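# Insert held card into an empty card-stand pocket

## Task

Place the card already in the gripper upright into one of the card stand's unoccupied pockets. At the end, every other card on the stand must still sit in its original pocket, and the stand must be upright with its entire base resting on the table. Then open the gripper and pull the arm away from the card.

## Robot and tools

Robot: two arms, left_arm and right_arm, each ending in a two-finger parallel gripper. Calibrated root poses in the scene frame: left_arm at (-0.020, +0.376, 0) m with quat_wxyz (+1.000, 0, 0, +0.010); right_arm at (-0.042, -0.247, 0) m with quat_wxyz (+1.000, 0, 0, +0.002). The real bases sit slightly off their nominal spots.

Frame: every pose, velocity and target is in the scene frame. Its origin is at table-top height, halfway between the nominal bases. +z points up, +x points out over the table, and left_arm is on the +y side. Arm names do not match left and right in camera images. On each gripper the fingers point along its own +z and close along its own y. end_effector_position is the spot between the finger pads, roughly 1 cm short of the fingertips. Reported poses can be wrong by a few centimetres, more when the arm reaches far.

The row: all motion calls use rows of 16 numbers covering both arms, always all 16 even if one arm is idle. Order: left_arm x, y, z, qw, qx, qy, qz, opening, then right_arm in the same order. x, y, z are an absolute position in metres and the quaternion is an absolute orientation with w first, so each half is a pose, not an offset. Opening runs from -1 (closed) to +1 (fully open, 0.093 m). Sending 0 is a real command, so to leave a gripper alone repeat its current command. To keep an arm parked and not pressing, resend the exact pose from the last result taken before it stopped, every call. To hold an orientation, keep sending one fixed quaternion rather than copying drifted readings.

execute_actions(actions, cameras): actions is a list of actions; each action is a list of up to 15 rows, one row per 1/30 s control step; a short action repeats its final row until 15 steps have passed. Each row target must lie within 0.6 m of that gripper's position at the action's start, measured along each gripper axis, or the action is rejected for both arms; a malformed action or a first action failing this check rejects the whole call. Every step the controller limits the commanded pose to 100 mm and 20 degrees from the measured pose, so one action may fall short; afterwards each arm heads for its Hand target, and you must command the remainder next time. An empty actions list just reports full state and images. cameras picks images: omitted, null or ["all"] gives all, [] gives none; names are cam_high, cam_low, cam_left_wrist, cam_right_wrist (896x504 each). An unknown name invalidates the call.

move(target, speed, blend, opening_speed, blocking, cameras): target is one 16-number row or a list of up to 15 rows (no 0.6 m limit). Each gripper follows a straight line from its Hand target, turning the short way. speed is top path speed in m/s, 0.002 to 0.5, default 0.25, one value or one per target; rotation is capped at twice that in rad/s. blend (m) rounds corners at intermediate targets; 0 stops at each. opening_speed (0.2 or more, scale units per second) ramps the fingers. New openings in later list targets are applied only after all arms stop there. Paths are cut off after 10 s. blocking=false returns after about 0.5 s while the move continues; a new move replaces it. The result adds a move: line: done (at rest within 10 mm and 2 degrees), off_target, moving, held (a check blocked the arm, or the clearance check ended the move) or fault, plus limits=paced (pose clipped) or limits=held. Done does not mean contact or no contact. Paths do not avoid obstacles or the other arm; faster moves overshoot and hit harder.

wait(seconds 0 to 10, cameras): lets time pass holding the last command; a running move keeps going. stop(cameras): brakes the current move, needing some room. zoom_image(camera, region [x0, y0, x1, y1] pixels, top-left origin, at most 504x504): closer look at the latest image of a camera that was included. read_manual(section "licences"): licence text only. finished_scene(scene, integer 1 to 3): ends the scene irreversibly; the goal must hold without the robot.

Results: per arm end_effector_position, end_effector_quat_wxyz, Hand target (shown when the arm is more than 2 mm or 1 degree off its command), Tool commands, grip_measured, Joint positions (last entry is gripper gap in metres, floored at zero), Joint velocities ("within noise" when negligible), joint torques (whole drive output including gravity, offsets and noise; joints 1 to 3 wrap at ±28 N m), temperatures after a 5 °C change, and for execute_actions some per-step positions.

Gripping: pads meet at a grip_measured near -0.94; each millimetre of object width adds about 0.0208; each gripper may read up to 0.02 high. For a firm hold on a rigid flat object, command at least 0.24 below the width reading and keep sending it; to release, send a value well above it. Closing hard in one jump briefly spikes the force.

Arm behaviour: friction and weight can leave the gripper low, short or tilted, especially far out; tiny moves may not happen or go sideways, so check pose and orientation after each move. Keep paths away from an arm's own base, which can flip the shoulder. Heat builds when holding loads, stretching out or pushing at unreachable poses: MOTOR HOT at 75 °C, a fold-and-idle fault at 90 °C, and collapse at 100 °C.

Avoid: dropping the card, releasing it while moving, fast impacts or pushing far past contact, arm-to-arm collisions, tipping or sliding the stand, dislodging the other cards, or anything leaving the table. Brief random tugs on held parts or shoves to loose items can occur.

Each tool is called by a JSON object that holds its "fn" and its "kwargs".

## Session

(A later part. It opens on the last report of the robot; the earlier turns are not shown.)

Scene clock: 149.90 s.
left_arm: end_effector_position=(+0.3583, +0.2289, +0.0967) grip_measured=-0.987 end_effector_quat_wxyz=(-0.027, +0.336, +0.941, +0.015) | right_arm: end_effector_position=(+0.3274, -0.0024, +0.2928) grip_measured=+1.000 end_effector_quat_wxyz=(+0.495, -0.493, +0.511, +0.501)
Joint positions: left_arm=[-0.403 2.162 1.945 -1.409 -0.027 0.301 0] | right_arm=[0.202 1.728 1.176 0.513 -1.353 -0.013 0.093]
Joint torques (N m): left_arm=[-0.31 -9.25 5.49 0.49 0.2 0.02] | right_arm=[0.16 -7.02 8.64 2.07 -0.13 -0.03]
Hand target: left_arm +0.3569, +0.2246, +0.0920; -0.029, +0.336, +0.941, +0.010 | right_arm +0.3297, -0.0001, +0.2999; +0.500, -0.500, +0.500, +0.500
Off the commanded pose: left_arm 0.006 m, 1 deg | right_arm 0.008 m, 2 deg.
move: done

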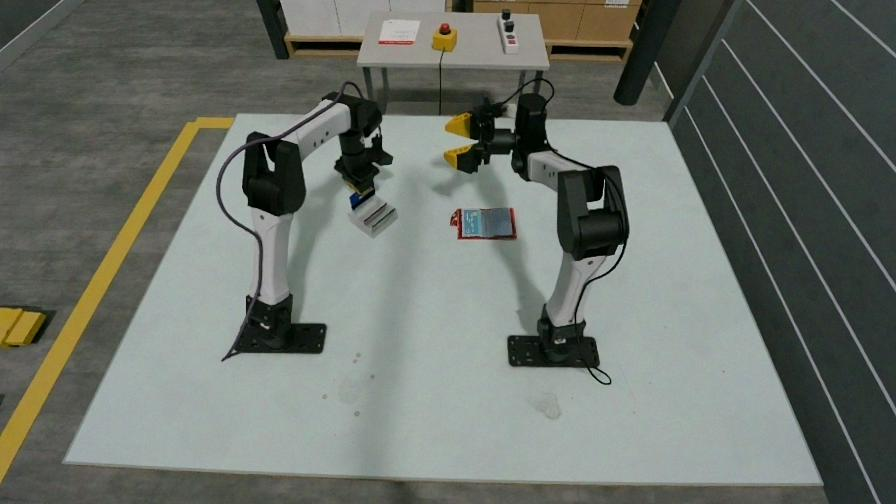

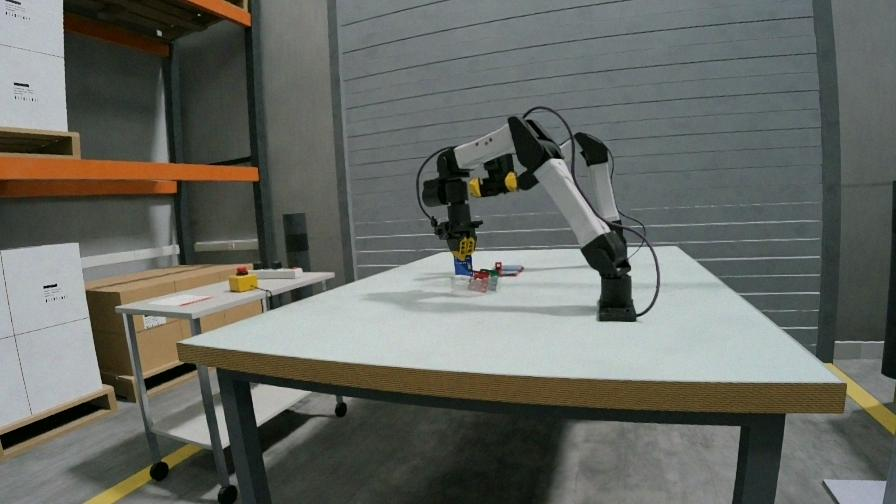

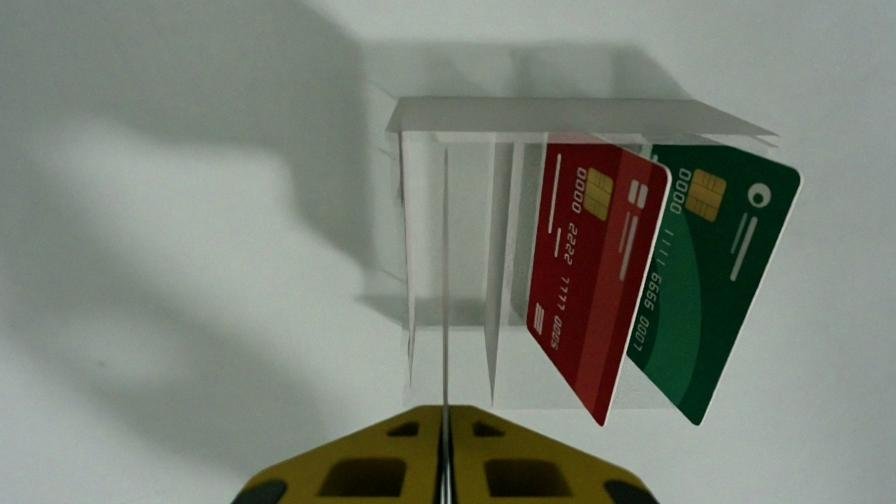

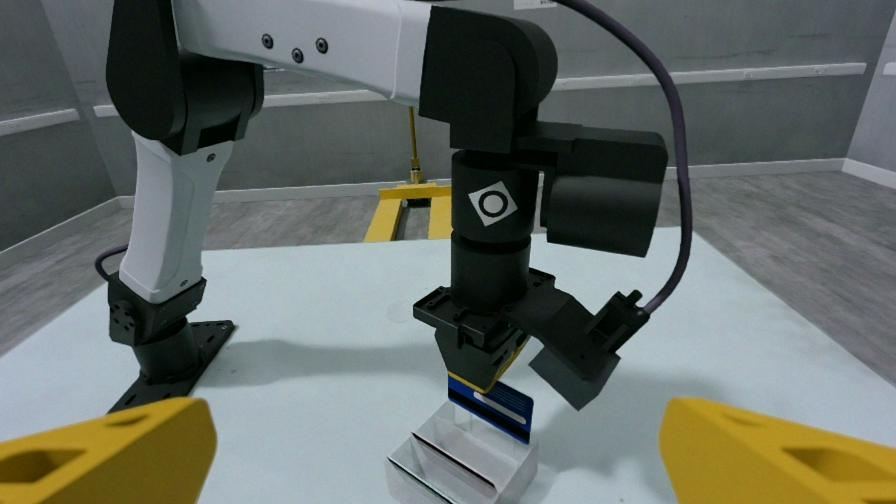

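{"fn": "move", "kwargs": {"target": [0.357, 0.2246, 0.087, -0.0287, 0.3361, 0.9413, 0.0103, -1, 0.33, 0.0, 0.30, 0.5, -0.5, 0.5, 0.5, 1], "speed": 0.03, "cameras": ["cam_left_wrist", "cam_right_wrist"]}}

{"fn": "zoom_image", "kwargs": {"camera": "cam_right_wrist", "region": [425, 370, 495, 440]}}

{"fn": "zoom_image", "kwargs": {"camera": "cam_right_wrist", "region": [490, 410, 560, 480]}}

{"fn": "zoom_image", "kwargs": {"camera": "cam_left_wrist", "region": [380, 80, 520, 220]}}

Scene clock: 199.33 s.
left_arm: end_effector_position=(+0.3581, +0.2289, +0.0918) grip_measured=-0.987 end_effector_quat_wxyz=(-0.027, +0.336, +0.941, +0.015) | right_arm: end_effector_position=(+0.3274, -0.0024, +0.2928) grip_measured=+1.000 end_effector_quat_wxyz=(+0.495, -0.493, +0.511, +0.501)
Joint positions: left_arm=[-0.403 2.162 1.926 -1.391 -0.027 0.301 0] | right_arm=[0.202 1.728 1.176 0.513 -1.353 -0.013 0.093]
Joint torques (N m): left_arm=[-0.31 -9.24 5.45 0.51 0.21 0.02] | right_arm=[0.14 -7.01 8.64 2.07 -0.13 -0.04]
Heat: left arm: 43 °C; right arm: 45 °C.
Hand target: left_arm +0.3569, +0.2246, +0.0870; -0.029, +0.336, +0.941, +0.010 | right_arm +0.3297, -0.0001, +0.2998; +0.500, -0.500, +0.500, +0.500
Off the commanded pose: left_arm 0.007 m, 1 deg | right_arm 0.008 m, 2 deg.
move: done
Images, in order: cam_left_wrist, cam_right_wrist.

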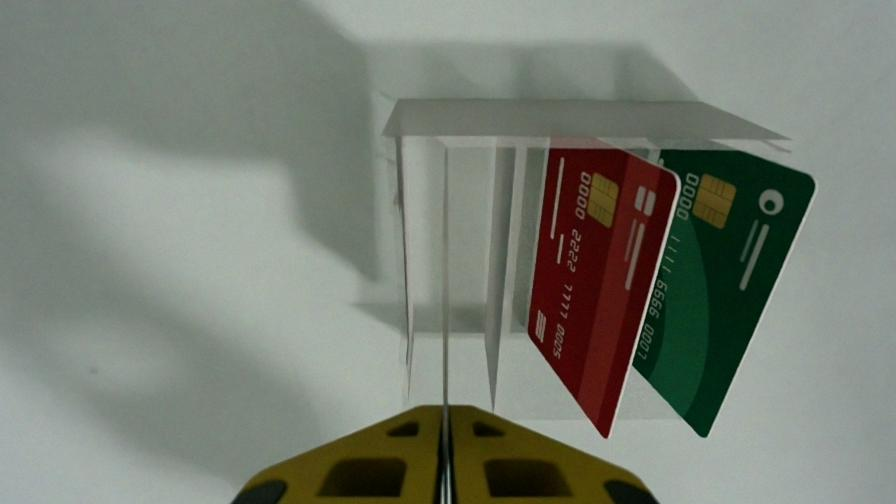

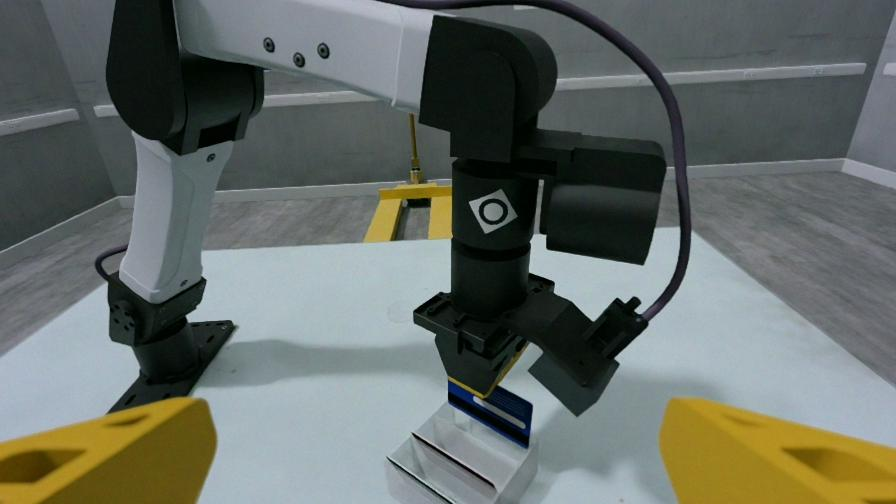

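Scaled by 7.200 from the camera's 896x504 image, which has a finer 1280x720 frame.

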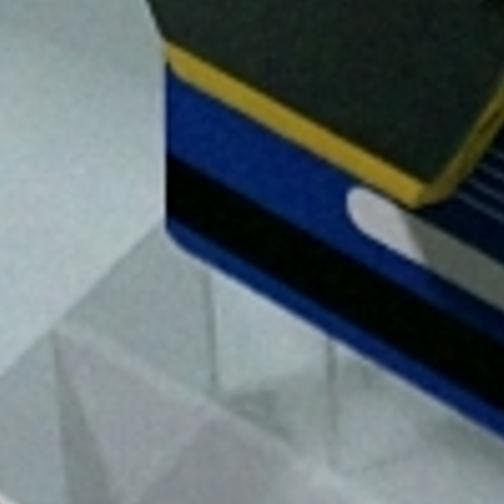

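Scaled by 7.200 from the camera's 896x504 image, which has a finer 1280x720 frame.

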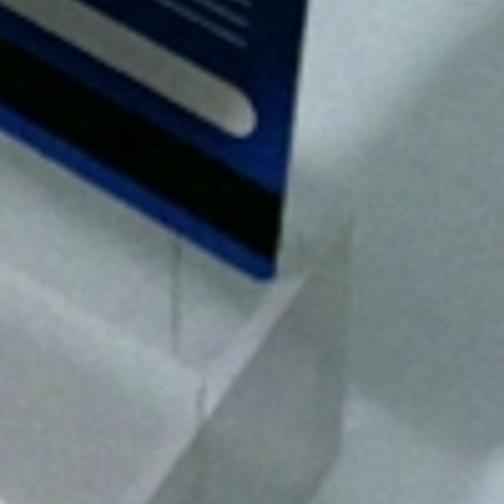

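Scaled by 3.600 from the camera's 896x504 image, which has a finer 1280x720 frame.

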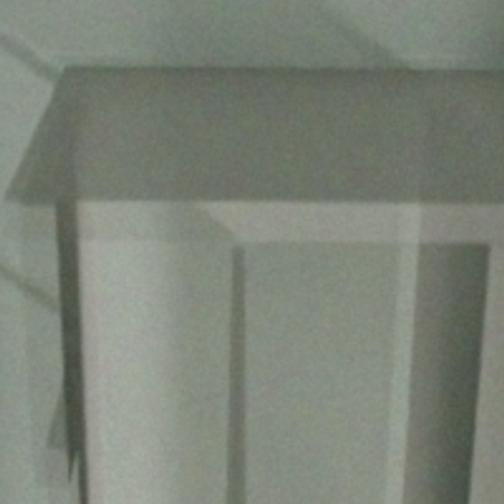

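{"fn": "move", "kwargs": {"target": [0.357, 0.2246, 0.081, -0.0287, 0.3361, 0.9413, 0.0103, -1, 0.33, 0.0, 0.30, 0.5, -0.5, 0.5, 0.5, 1], "speed": 0.03, "cameras": ["cam_left_wrist", "cam_right_wrist"]}}

{"fn": "zoom_image", "kwargs": {"camera": "cam_right_wrist", "region": [425, 350, 555, 480]}}

{"fn": "zoom_image", "kwargs": {"camera": "cam_left_wrist", "region": [380, 80, 520, 220]}}

Scene clock: 212.43 s.
left_arm: end_effector_position=(+0.3579, +0.2290, +0.0860) grip_measured=-0.987 end_effector_quat_wxyz=(-0.028, +0.336, +0.941, +0.014) | right_arm: end_effector_position=(+0.3274, -0.0024, +0.2929) grip_measured=+1.000 end_effector_quat_wxyz=(+0.495, -0.493, +0.511, +0.501)
Joint positions: left_arm=[-0.403 2.162 1.903 -1.369 -0.027 0.301 0] | right_arm=[0.202 1.728 1.176 0.514 -1.353 -0.013 0.093]
Joint torques (N m): left_arm=[-0.32 -9.21 5.48 0.52 0.21 0.02] | right_arm=[0.14 -7.01 8.64 2.06 -0.13 -0.04]
Hand target: left_arm +0.3569, +0.2246, +0.0810; -0.029, +0.336, +0.941, +0.010 | right_arm +0.3297, -0.0001, +0.2998; +0.500, -0.500, +0.500, +0.500
Off the commanded pose: left_arm 0.007 m, 0 deg | right_arm 0.008 m, 2 deg.
move: done
Images, in order: cam_left_wrist, cam_right_wrist.

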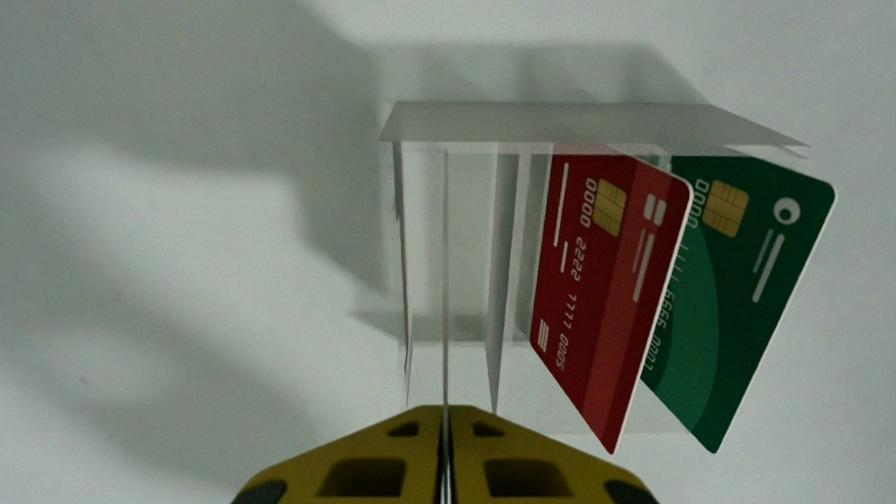

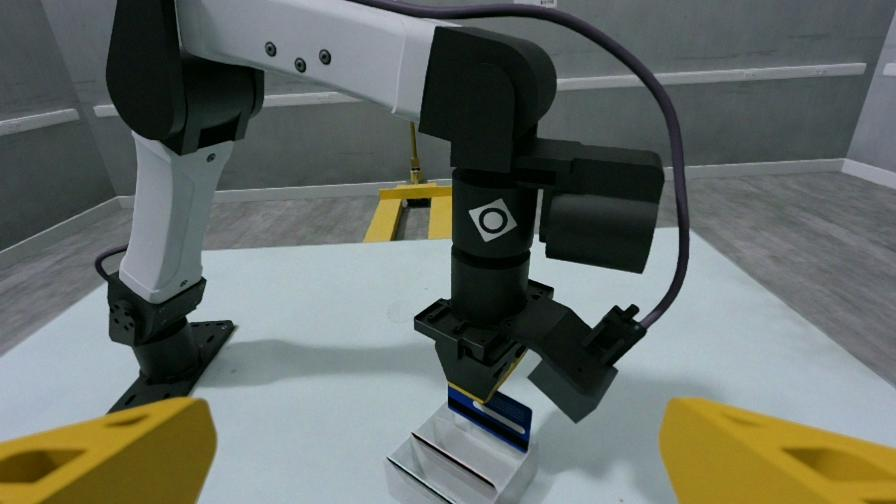

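Scaled by 3.877 from the camera's 896x504 image, which has a finer 1280x720 frame.

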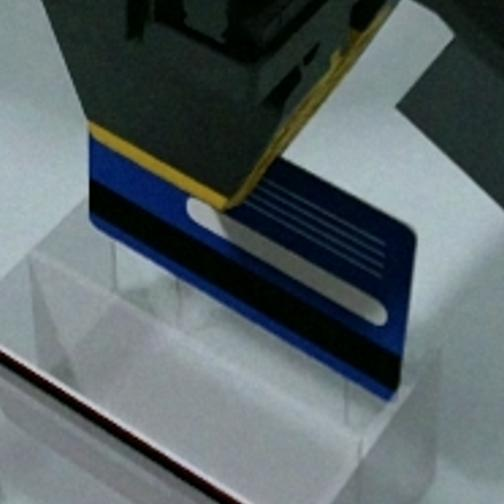

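Scaled by 3.600 from the camera's 896x504 image, which has a finer 1280x720 frame.

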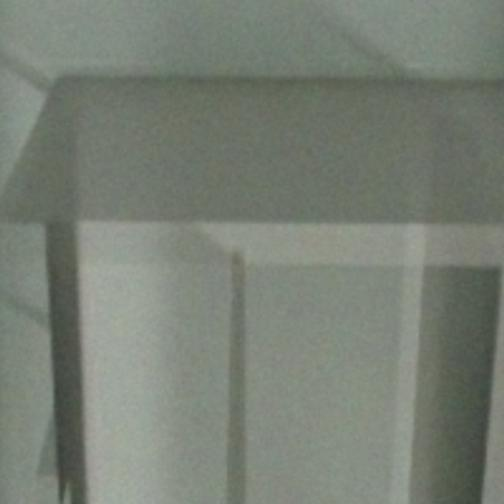

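{"fn": "move", "kwargs": {"target": [0.357, 0.2246, 0.071, -0.0287, 0.3361, 0.9413, 0.0103, -1, 0.33, 0.0, 0.30, 0.5, -0.5, 0.5, 0.5, 1], "speed": 0.03, "cameras": ["cam_left_wrist", "cam_right_wrist"]}}

{"fn": "zoom_image", "kwargs": {"camera": "cam_right_wrist", "region": [425, 350, 555, 480]}}

{"fn": "zoom_image", "kwargs": {"camera": "cam_left_wrist", "region": [380, 80, 520, 220]}}

Scene clock: 223.73 s.
left_arm: end_effector_position=(+0.3576, +0.2291, +0.0769) grip_measured=-0.987 end_effector_quat_wxyz=(-0.028, +0.336, +0.941, +0.014) | right_arm: end_effector_position=(+0.3274, -0.0024, +0.2929) grip_measured=+1.000 end_effector_quat_wxyz=(+0.495, -0.493, +0.511, +0.501)
Joint positions: left_arm=[-0.403 2.162 1.867 -1.332 -0.027 0.301 0] | right_arm=[0.202 1.728 1.176 0.514 -1.353 -0.013 0.093]
Joint torques (N m): left_arm=[-0.31 -9.03 5.49 0.52 0.21 0.02] | right_arm=[0.14 -7.01 8.64 2.07 -0.13 -0.03]
Hand target: left_arm +0.3568, +0.2246, +0.0710; -0.029, +0.336, +0.941, +0.010 | right_arm +0.3297, -0.0001, +0.2998; +0.500, -0.500, +0.500, +0.500
Off the commanded pose: left_arm 0.007 m, 0 deg | right_arm 0.008 m, 2 deg.
move: done
Images, in order: cam_left_wrist, cam_right_wrist.

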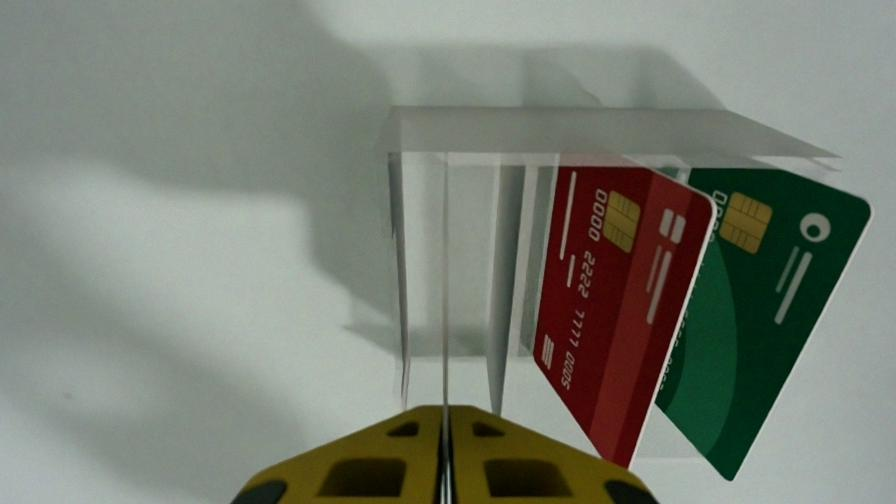

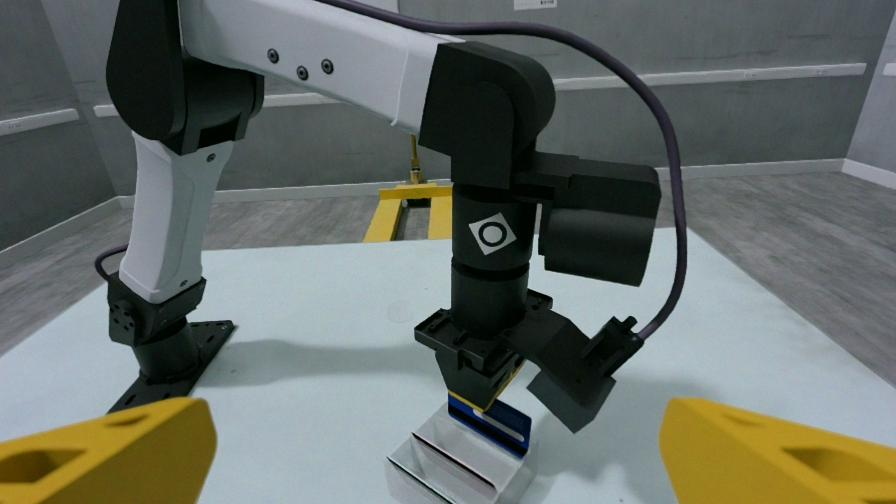

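Scaled by 3.877 from the camera's 896x504 image, which has a finer 1280x720 frame.

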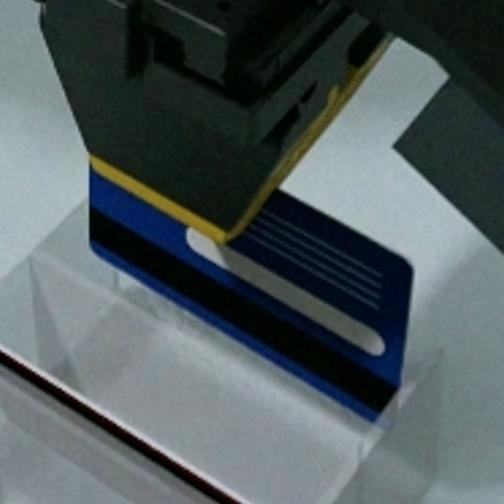

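Scaled by 3.600 from the camera's 896x504 image, which has a finer 1280x720 frame.

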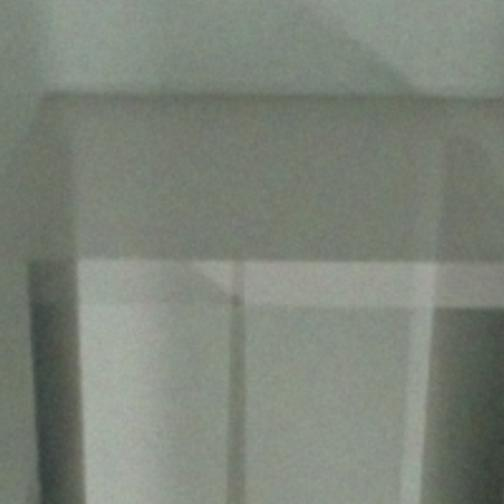

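{"fn": "move", "kwargs": {"target": [0.357, 0.2246, 0.056, -0.0287, 0.3361, 0.9413, 0.0103, -1, 0.33, 0.0, 0.30, 0.5, -0.5, 0.5, 0.5, 1], "speed": 0.03, "cameras": ["cam_left_wrist", "cam_right_wrist"]}}

{"fn": "zoom_image", "kwargs": {"camera": "cam_right_wrist", "region": [425, 350, 555, 480]}}

Scene clock: 228.63 s.
left_arm: end_effector_position=(+0.3581, +0.2289, +0.0642) grip_measured=-0.987 end_effector_quat_wxyz=(-0.025, +0.336, +0.942, +0.014) | right_arm: end_effector_position=(+0.3274, -0.0024, +0.2930) grip_measured=+1.000 end_effector_quat_wxyz=(+0.495, -0.493, +0.511, +0.501)
Joint positions: left_arm=[-0.403 2.162 1.817 -1.276 -0.027 0.301 0] | right_arm=[0.202 1.728 1.176 0.515 -1.353 -0.013 0.093]
Joint torques (N m): left_arm=[-0.29 -8.55 5.5 0.53 0.21 0.02] | right_arm=[0.14 -7.01 8.65 2.06 -0.13 -0.04]
Hand target: left_arm +0.3568, +0.2246, +0.0560; -0.029, +0.336, +0.941, +0.010 | right_arm +0.3297, -0.0001, +0.2998; +0.500, -0.500, +0.500, +0.500
Off the commanded pose: left_arm 0.009 m, 1 deg | right_arm 0.008 m, 2 deg.
move: done
Images, in order: cam_left_wrist, cam_right_wrist.

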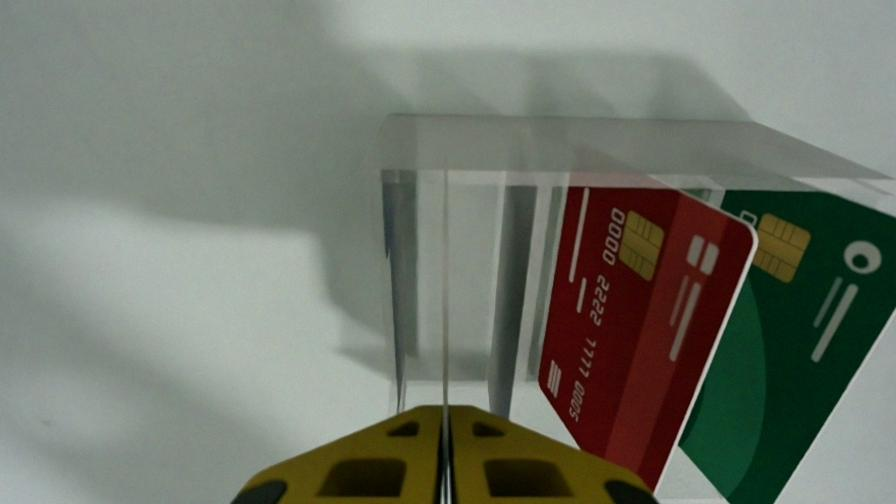

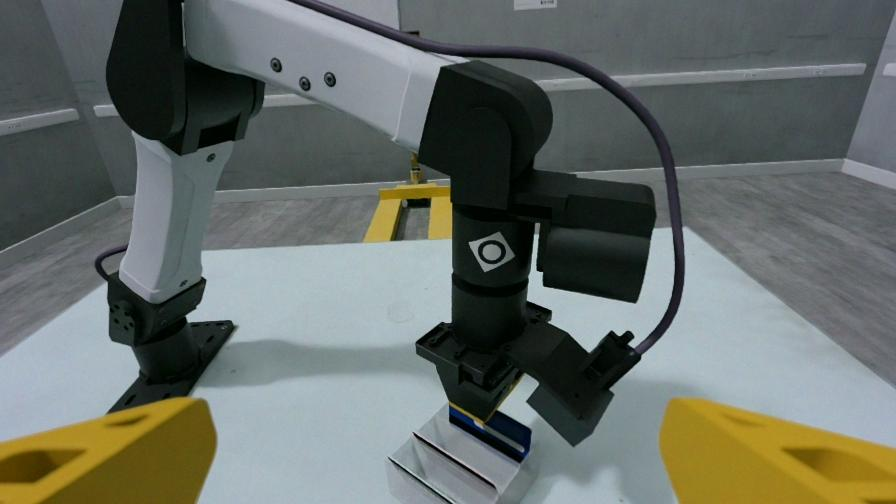

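Scaled by 3.877 from the camera's 896x504 image, which has a finer 1280x720 frame.

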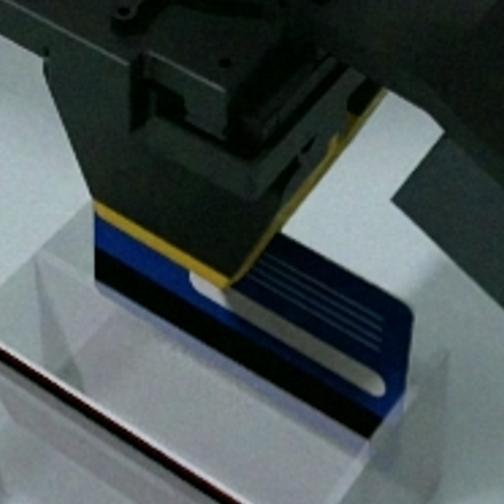

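{"fn": "move", "kwargs": {"target": [0.357, 0.2246, 0.050, -0.0287, 0.3361, 0.9413, 0.0103, -1, 0.33, 0.0, 0.30, 0.5, -0.5, 0.5, 0.5, 1], "speed": 0.03, "cameras": ["cam_left_wrist", "cam_right_wrist", "cam_low"]}}

{"fn": "zoom_image", "kwargs": {"camera": "cam_right_wrist", "region": [380, 350, 560, 504]}}

{"fn": "zoom_image", "kwargs": {"camera": "cam_low", "region": [445, 240, 505, 300]}}

Scene clock: 237.07 s.
left_arm: end_effector_position=(+0.3584, +0.2287, +0.0596) grip_measured=-0.987 end_effector_quat_wxyz=(-0.023, +0.336, +0.942, +0.014) | right_arm: end_effector_position=(+0.3274, -0.0024, +0.2930) grip_measured=+1.000 end_effector_quat_wxyz=(+0.495, -0.493, +0.511, +0.501)
Joint positions: left_arm=[-0.403 2.162 1.798 -1.254 -0.027 0.301 0] | right_arm=[0.202 1.728 1.176 0.515 -1.353 -0.013 0.093]
Joint torques (N m): left_arm=[-0.31 -8.28 5.5 0.52 0.21 0.02] | right_arm=[0.14 -7.01 8.64 2.06 -0.13 -0.04]
Hand target: left_arm +0.3568, +0.2247, +0.0501; -0.029, +0.336, +0.941, +0.010 | right_arm +0.3297, -0.0001, +0.2998; +0.500, -0.500, +0.500, +0.500
Off the commanded pose: left_arm 0.011 m, 1 deg | right_arm 0.008 m, 2 deg.
move: off_target (left_arm)
Images, in order: cam_low, cam_left_wrist, cam_right_wrist.

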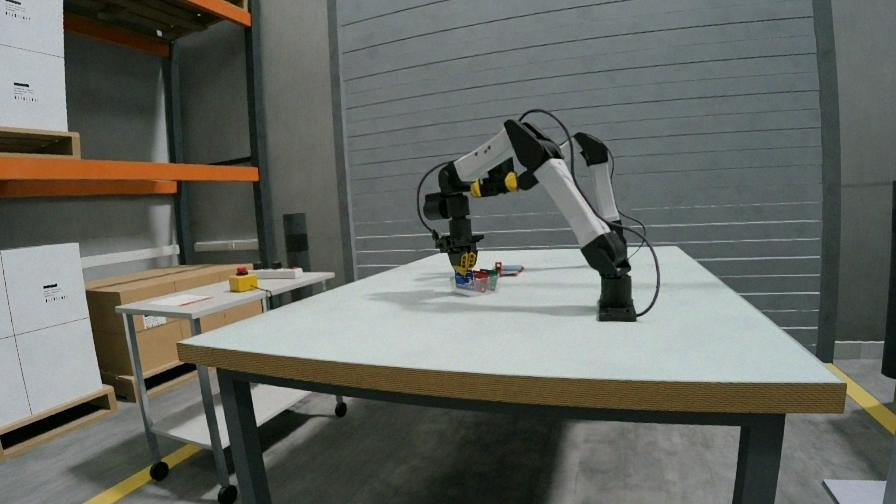

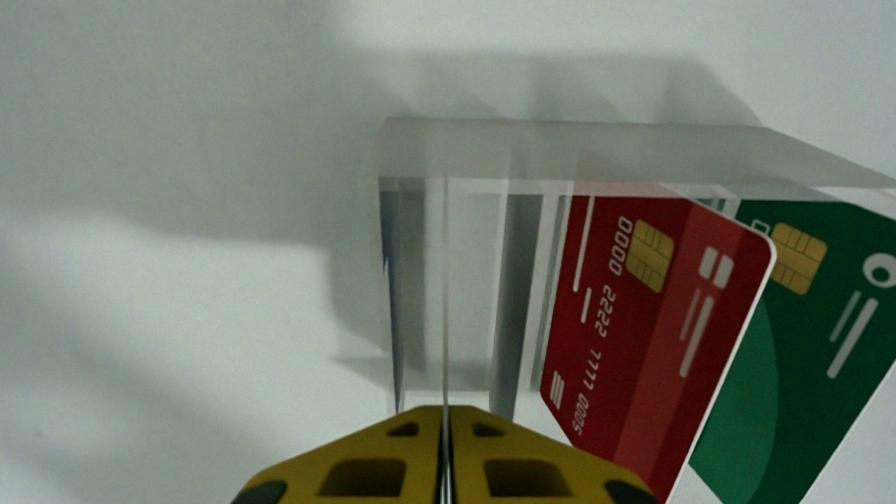

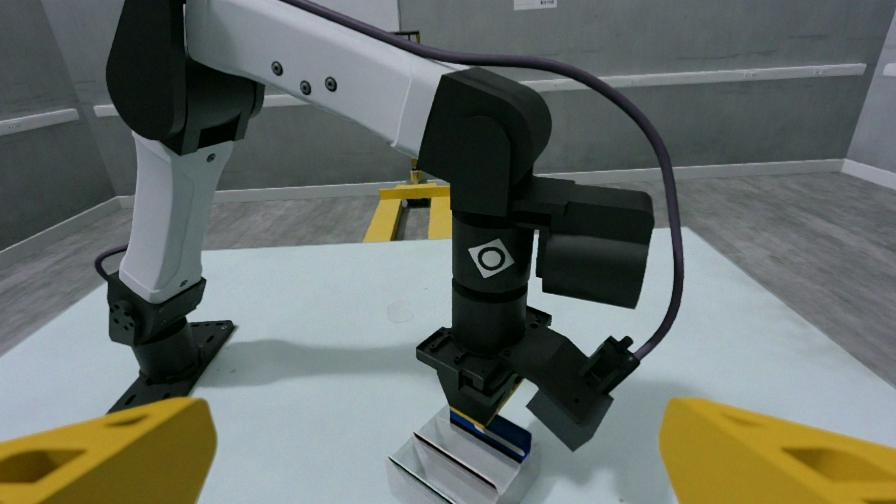

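Scaled by 2.800 from the camera's 896x504 image, which has a finer 1280x720 frame.

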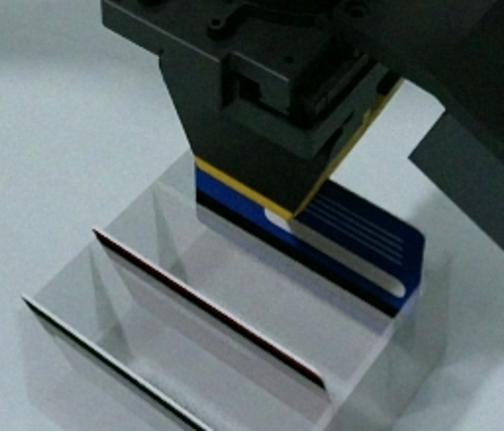

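Scaled by 8.400 from the camera's 896x504 image, which has a finer 1280x720 frame.

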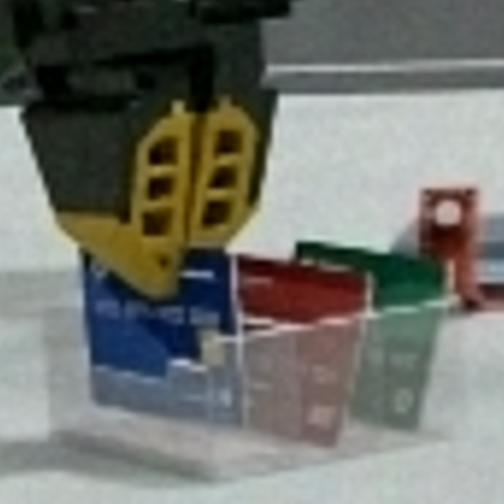

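{"fn": "move", "kwargs": {"target": [0.357, 0.2246, 0.042, -0.0287, 0.3361, 0.9413, 0.0103, -1, 0.33, 0.0, 0.30, 0.5, -0.5, 0.5, 0.5, 1], "speed": 0.03, "cameras": ["cam_left_wrist", "cam_right_wrist", "cam_low"]}}

{"fn": "zoom_image", "kwargs": {"camera": "cam_right_wrist", "region": [380, 350, 560, 504]}}

{"fn": "zoom_image", "kwargs": {"camera": "cam_low", "region": [445, 240, 505, 300]}}

Scene clock: 244.33 s.
left_arm: end_effector_position=(+0.3589, +0.2286, +0.0536) grip_measured=-0.987 end_effector_quat_wxyz=(-0.020, +0.336, +0.942, +0.014) | right_arm: end_effector_position=(+0.3274, -0.0024, +0.2930) grip_measured=+1.000 end_effector_quat_wxyz=(+0.495, -0.493, +0.511, +0.501)
Joint positions: left_arm=[-0.403 2.162 1.775 -1.225 -0.027 0.301 0] | right_arm=[0.202 1.728 1.176 0.515 -1.353 -0.012 0.093]
Joint torques (N m): left_arm=[-0.31 -7.88 5.52 0.55 0.21 0.02] | right_arm=[0.14 -7.02 8.64 2.06 -0.12 -0.04]
Hand target: left_arm +0.3567, +0.2247, +0.0422; -0.029, +0.336, +0.941, +0.010 | right_arm +0.3297, -0.0001, +0.2999; +0.500, -0.500, +0.500, +0.500
Off the commanded pose: left_arm 0.012 m, 1 deg | right_arm 0.008 m, 2 deg.
move: off_target (left_arm)
Images, in order: cam_low, cam_left_wrist, cam_right_wrist.

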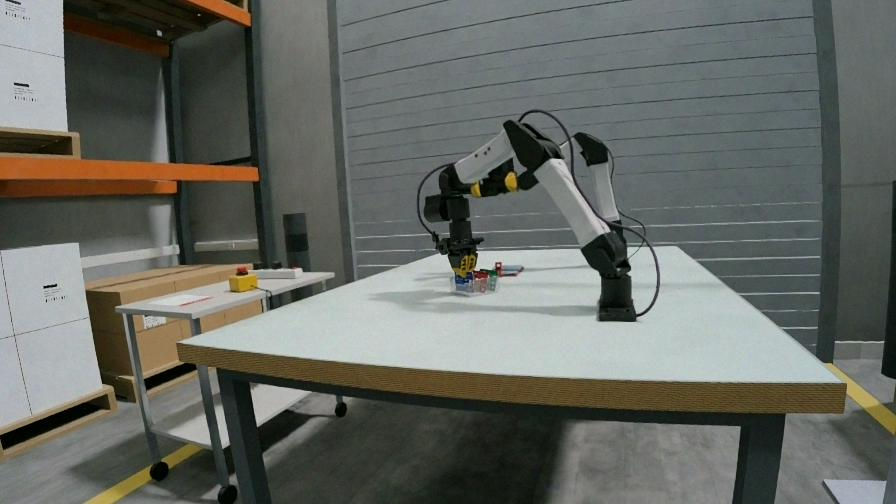

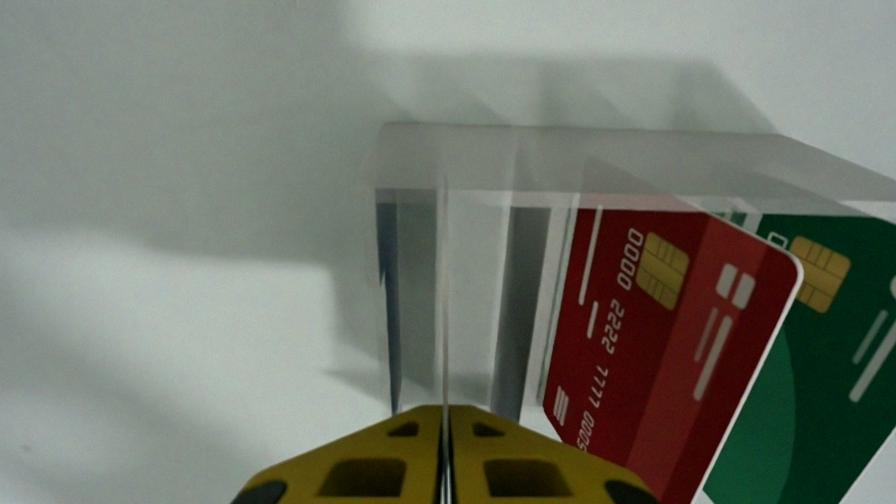

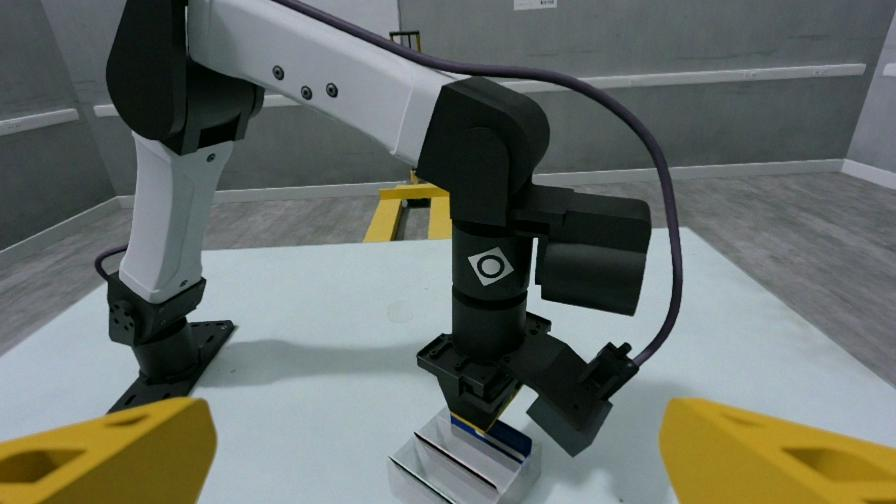

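Scaled by 2.800 from the camera's 896x504 image, which has a finer 1280x720 frame.

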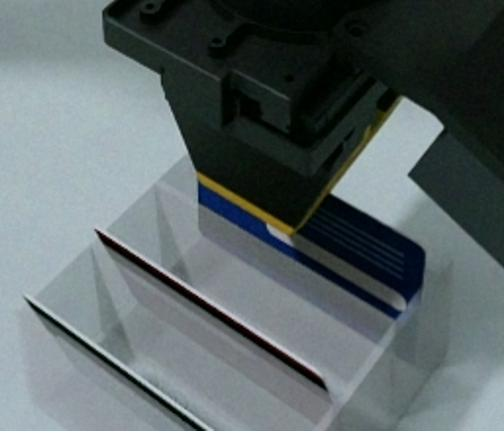

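Scaled by 8.400 from the camera's 896x504 image, which has a finer 1280x720 frame.

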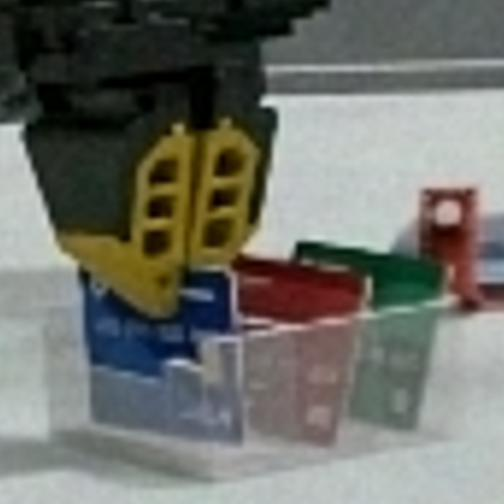

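{"fn": "move", "kwargs": {"target": [0.357, 0.2246, 0.037, -0.0287, 0.3361, 0.9413, 0.0103, -1, 0.33, 0.0, 0.30, 0.5, -0.5, 0.5, 0.5, 1], "speed": 0.03, "cameras": ["cam_left_wrist", "cam_right_wrist", "cam_low"]}}

{"fn": "zoom_image", "kwargs": {"camera": "cam_low", "region": [445, 240, 505, 300]}}

Scene clock: 250.07 s.
left_arm: end_effector_position=(+0.3590, +0.2284, +0.0512) grip_measured=-0.987 end_effector_quat_wxyz=(-0.019, +0.336, +0.942, +0.014) | right_arm: end_effector_position=(+0.3274, -0.0024, +0.2930) grip_measured=+1.000 end_effector_quat_wxyz=(+0.495, -0.493, +0.511, +0.501)
Joint positions: left_arm=[-0.403 2.162 1.765 -1.213 -0.026 0.301 0] | right_arm=[0.202 1.728 1.176 0.515 -1.353 -0.012 0.093]
Joint torques (N m): left_arm=[-0.29 -7.61 5.05 0.63 0.21 0.02] | right_arm=[0.14 -7.01 8.64 2.06 -0.13 -0.03]
Hand target: left_arm +0.3566, +0.2247, +0.0373; -0.029, +0.336, +0.941, +0.010 | right_arm +0.3297, -0.0001, +0.2998; +0.500, -0.500, +0.500, +0.500
Off the commanded pose: left_arm 0.015 m, 1 deg | right_arm 0.008 m, 2 deg.
move: off_target (left_arm)
Images, in order: cam_low, cam_left_wrist, cam_right_wrist.

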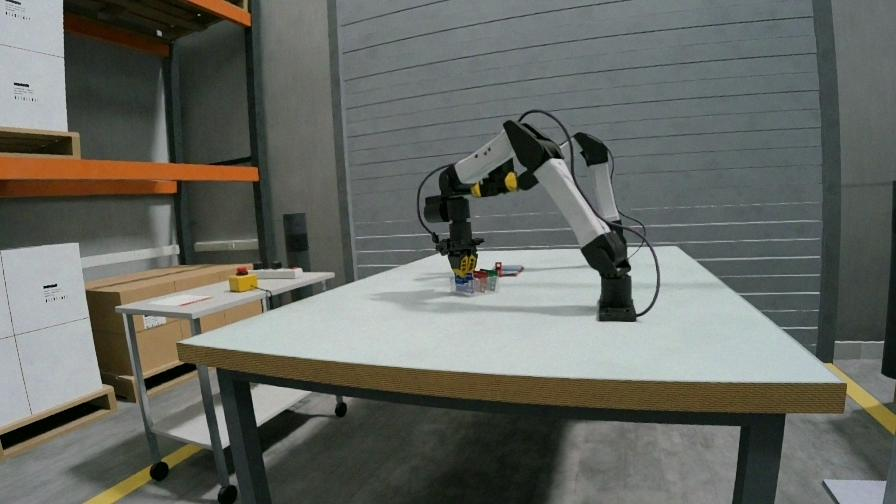

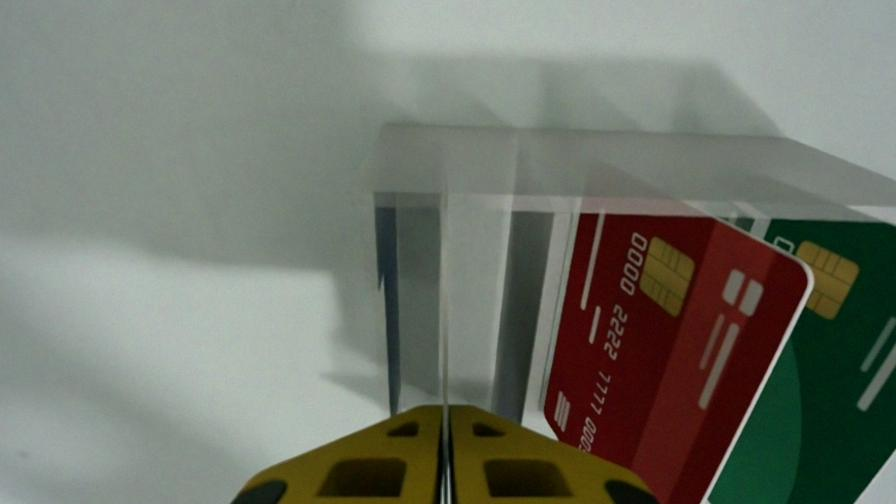

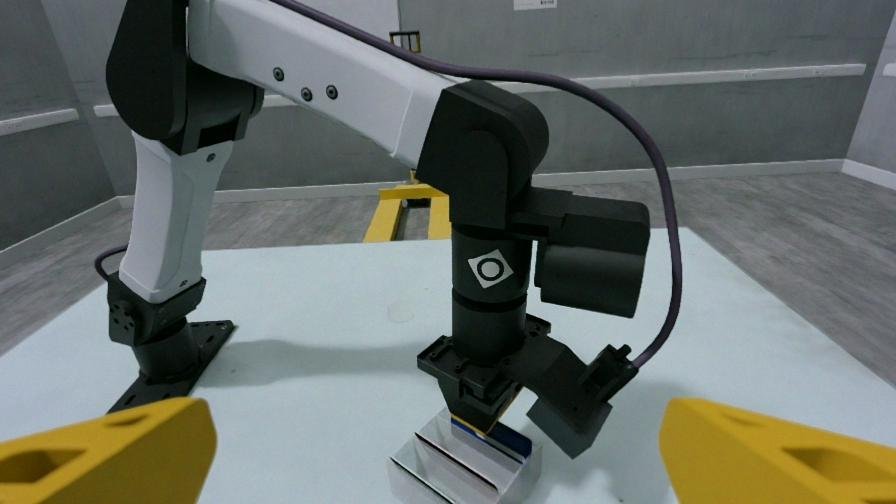

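Scaled by 8.400 from the camera's 896x504 image, which has a finer 1280x720 frame.

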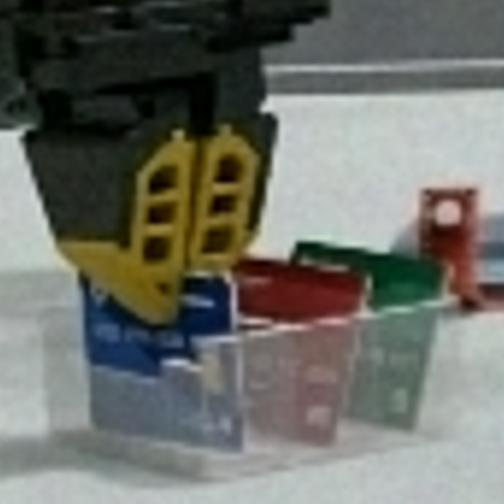

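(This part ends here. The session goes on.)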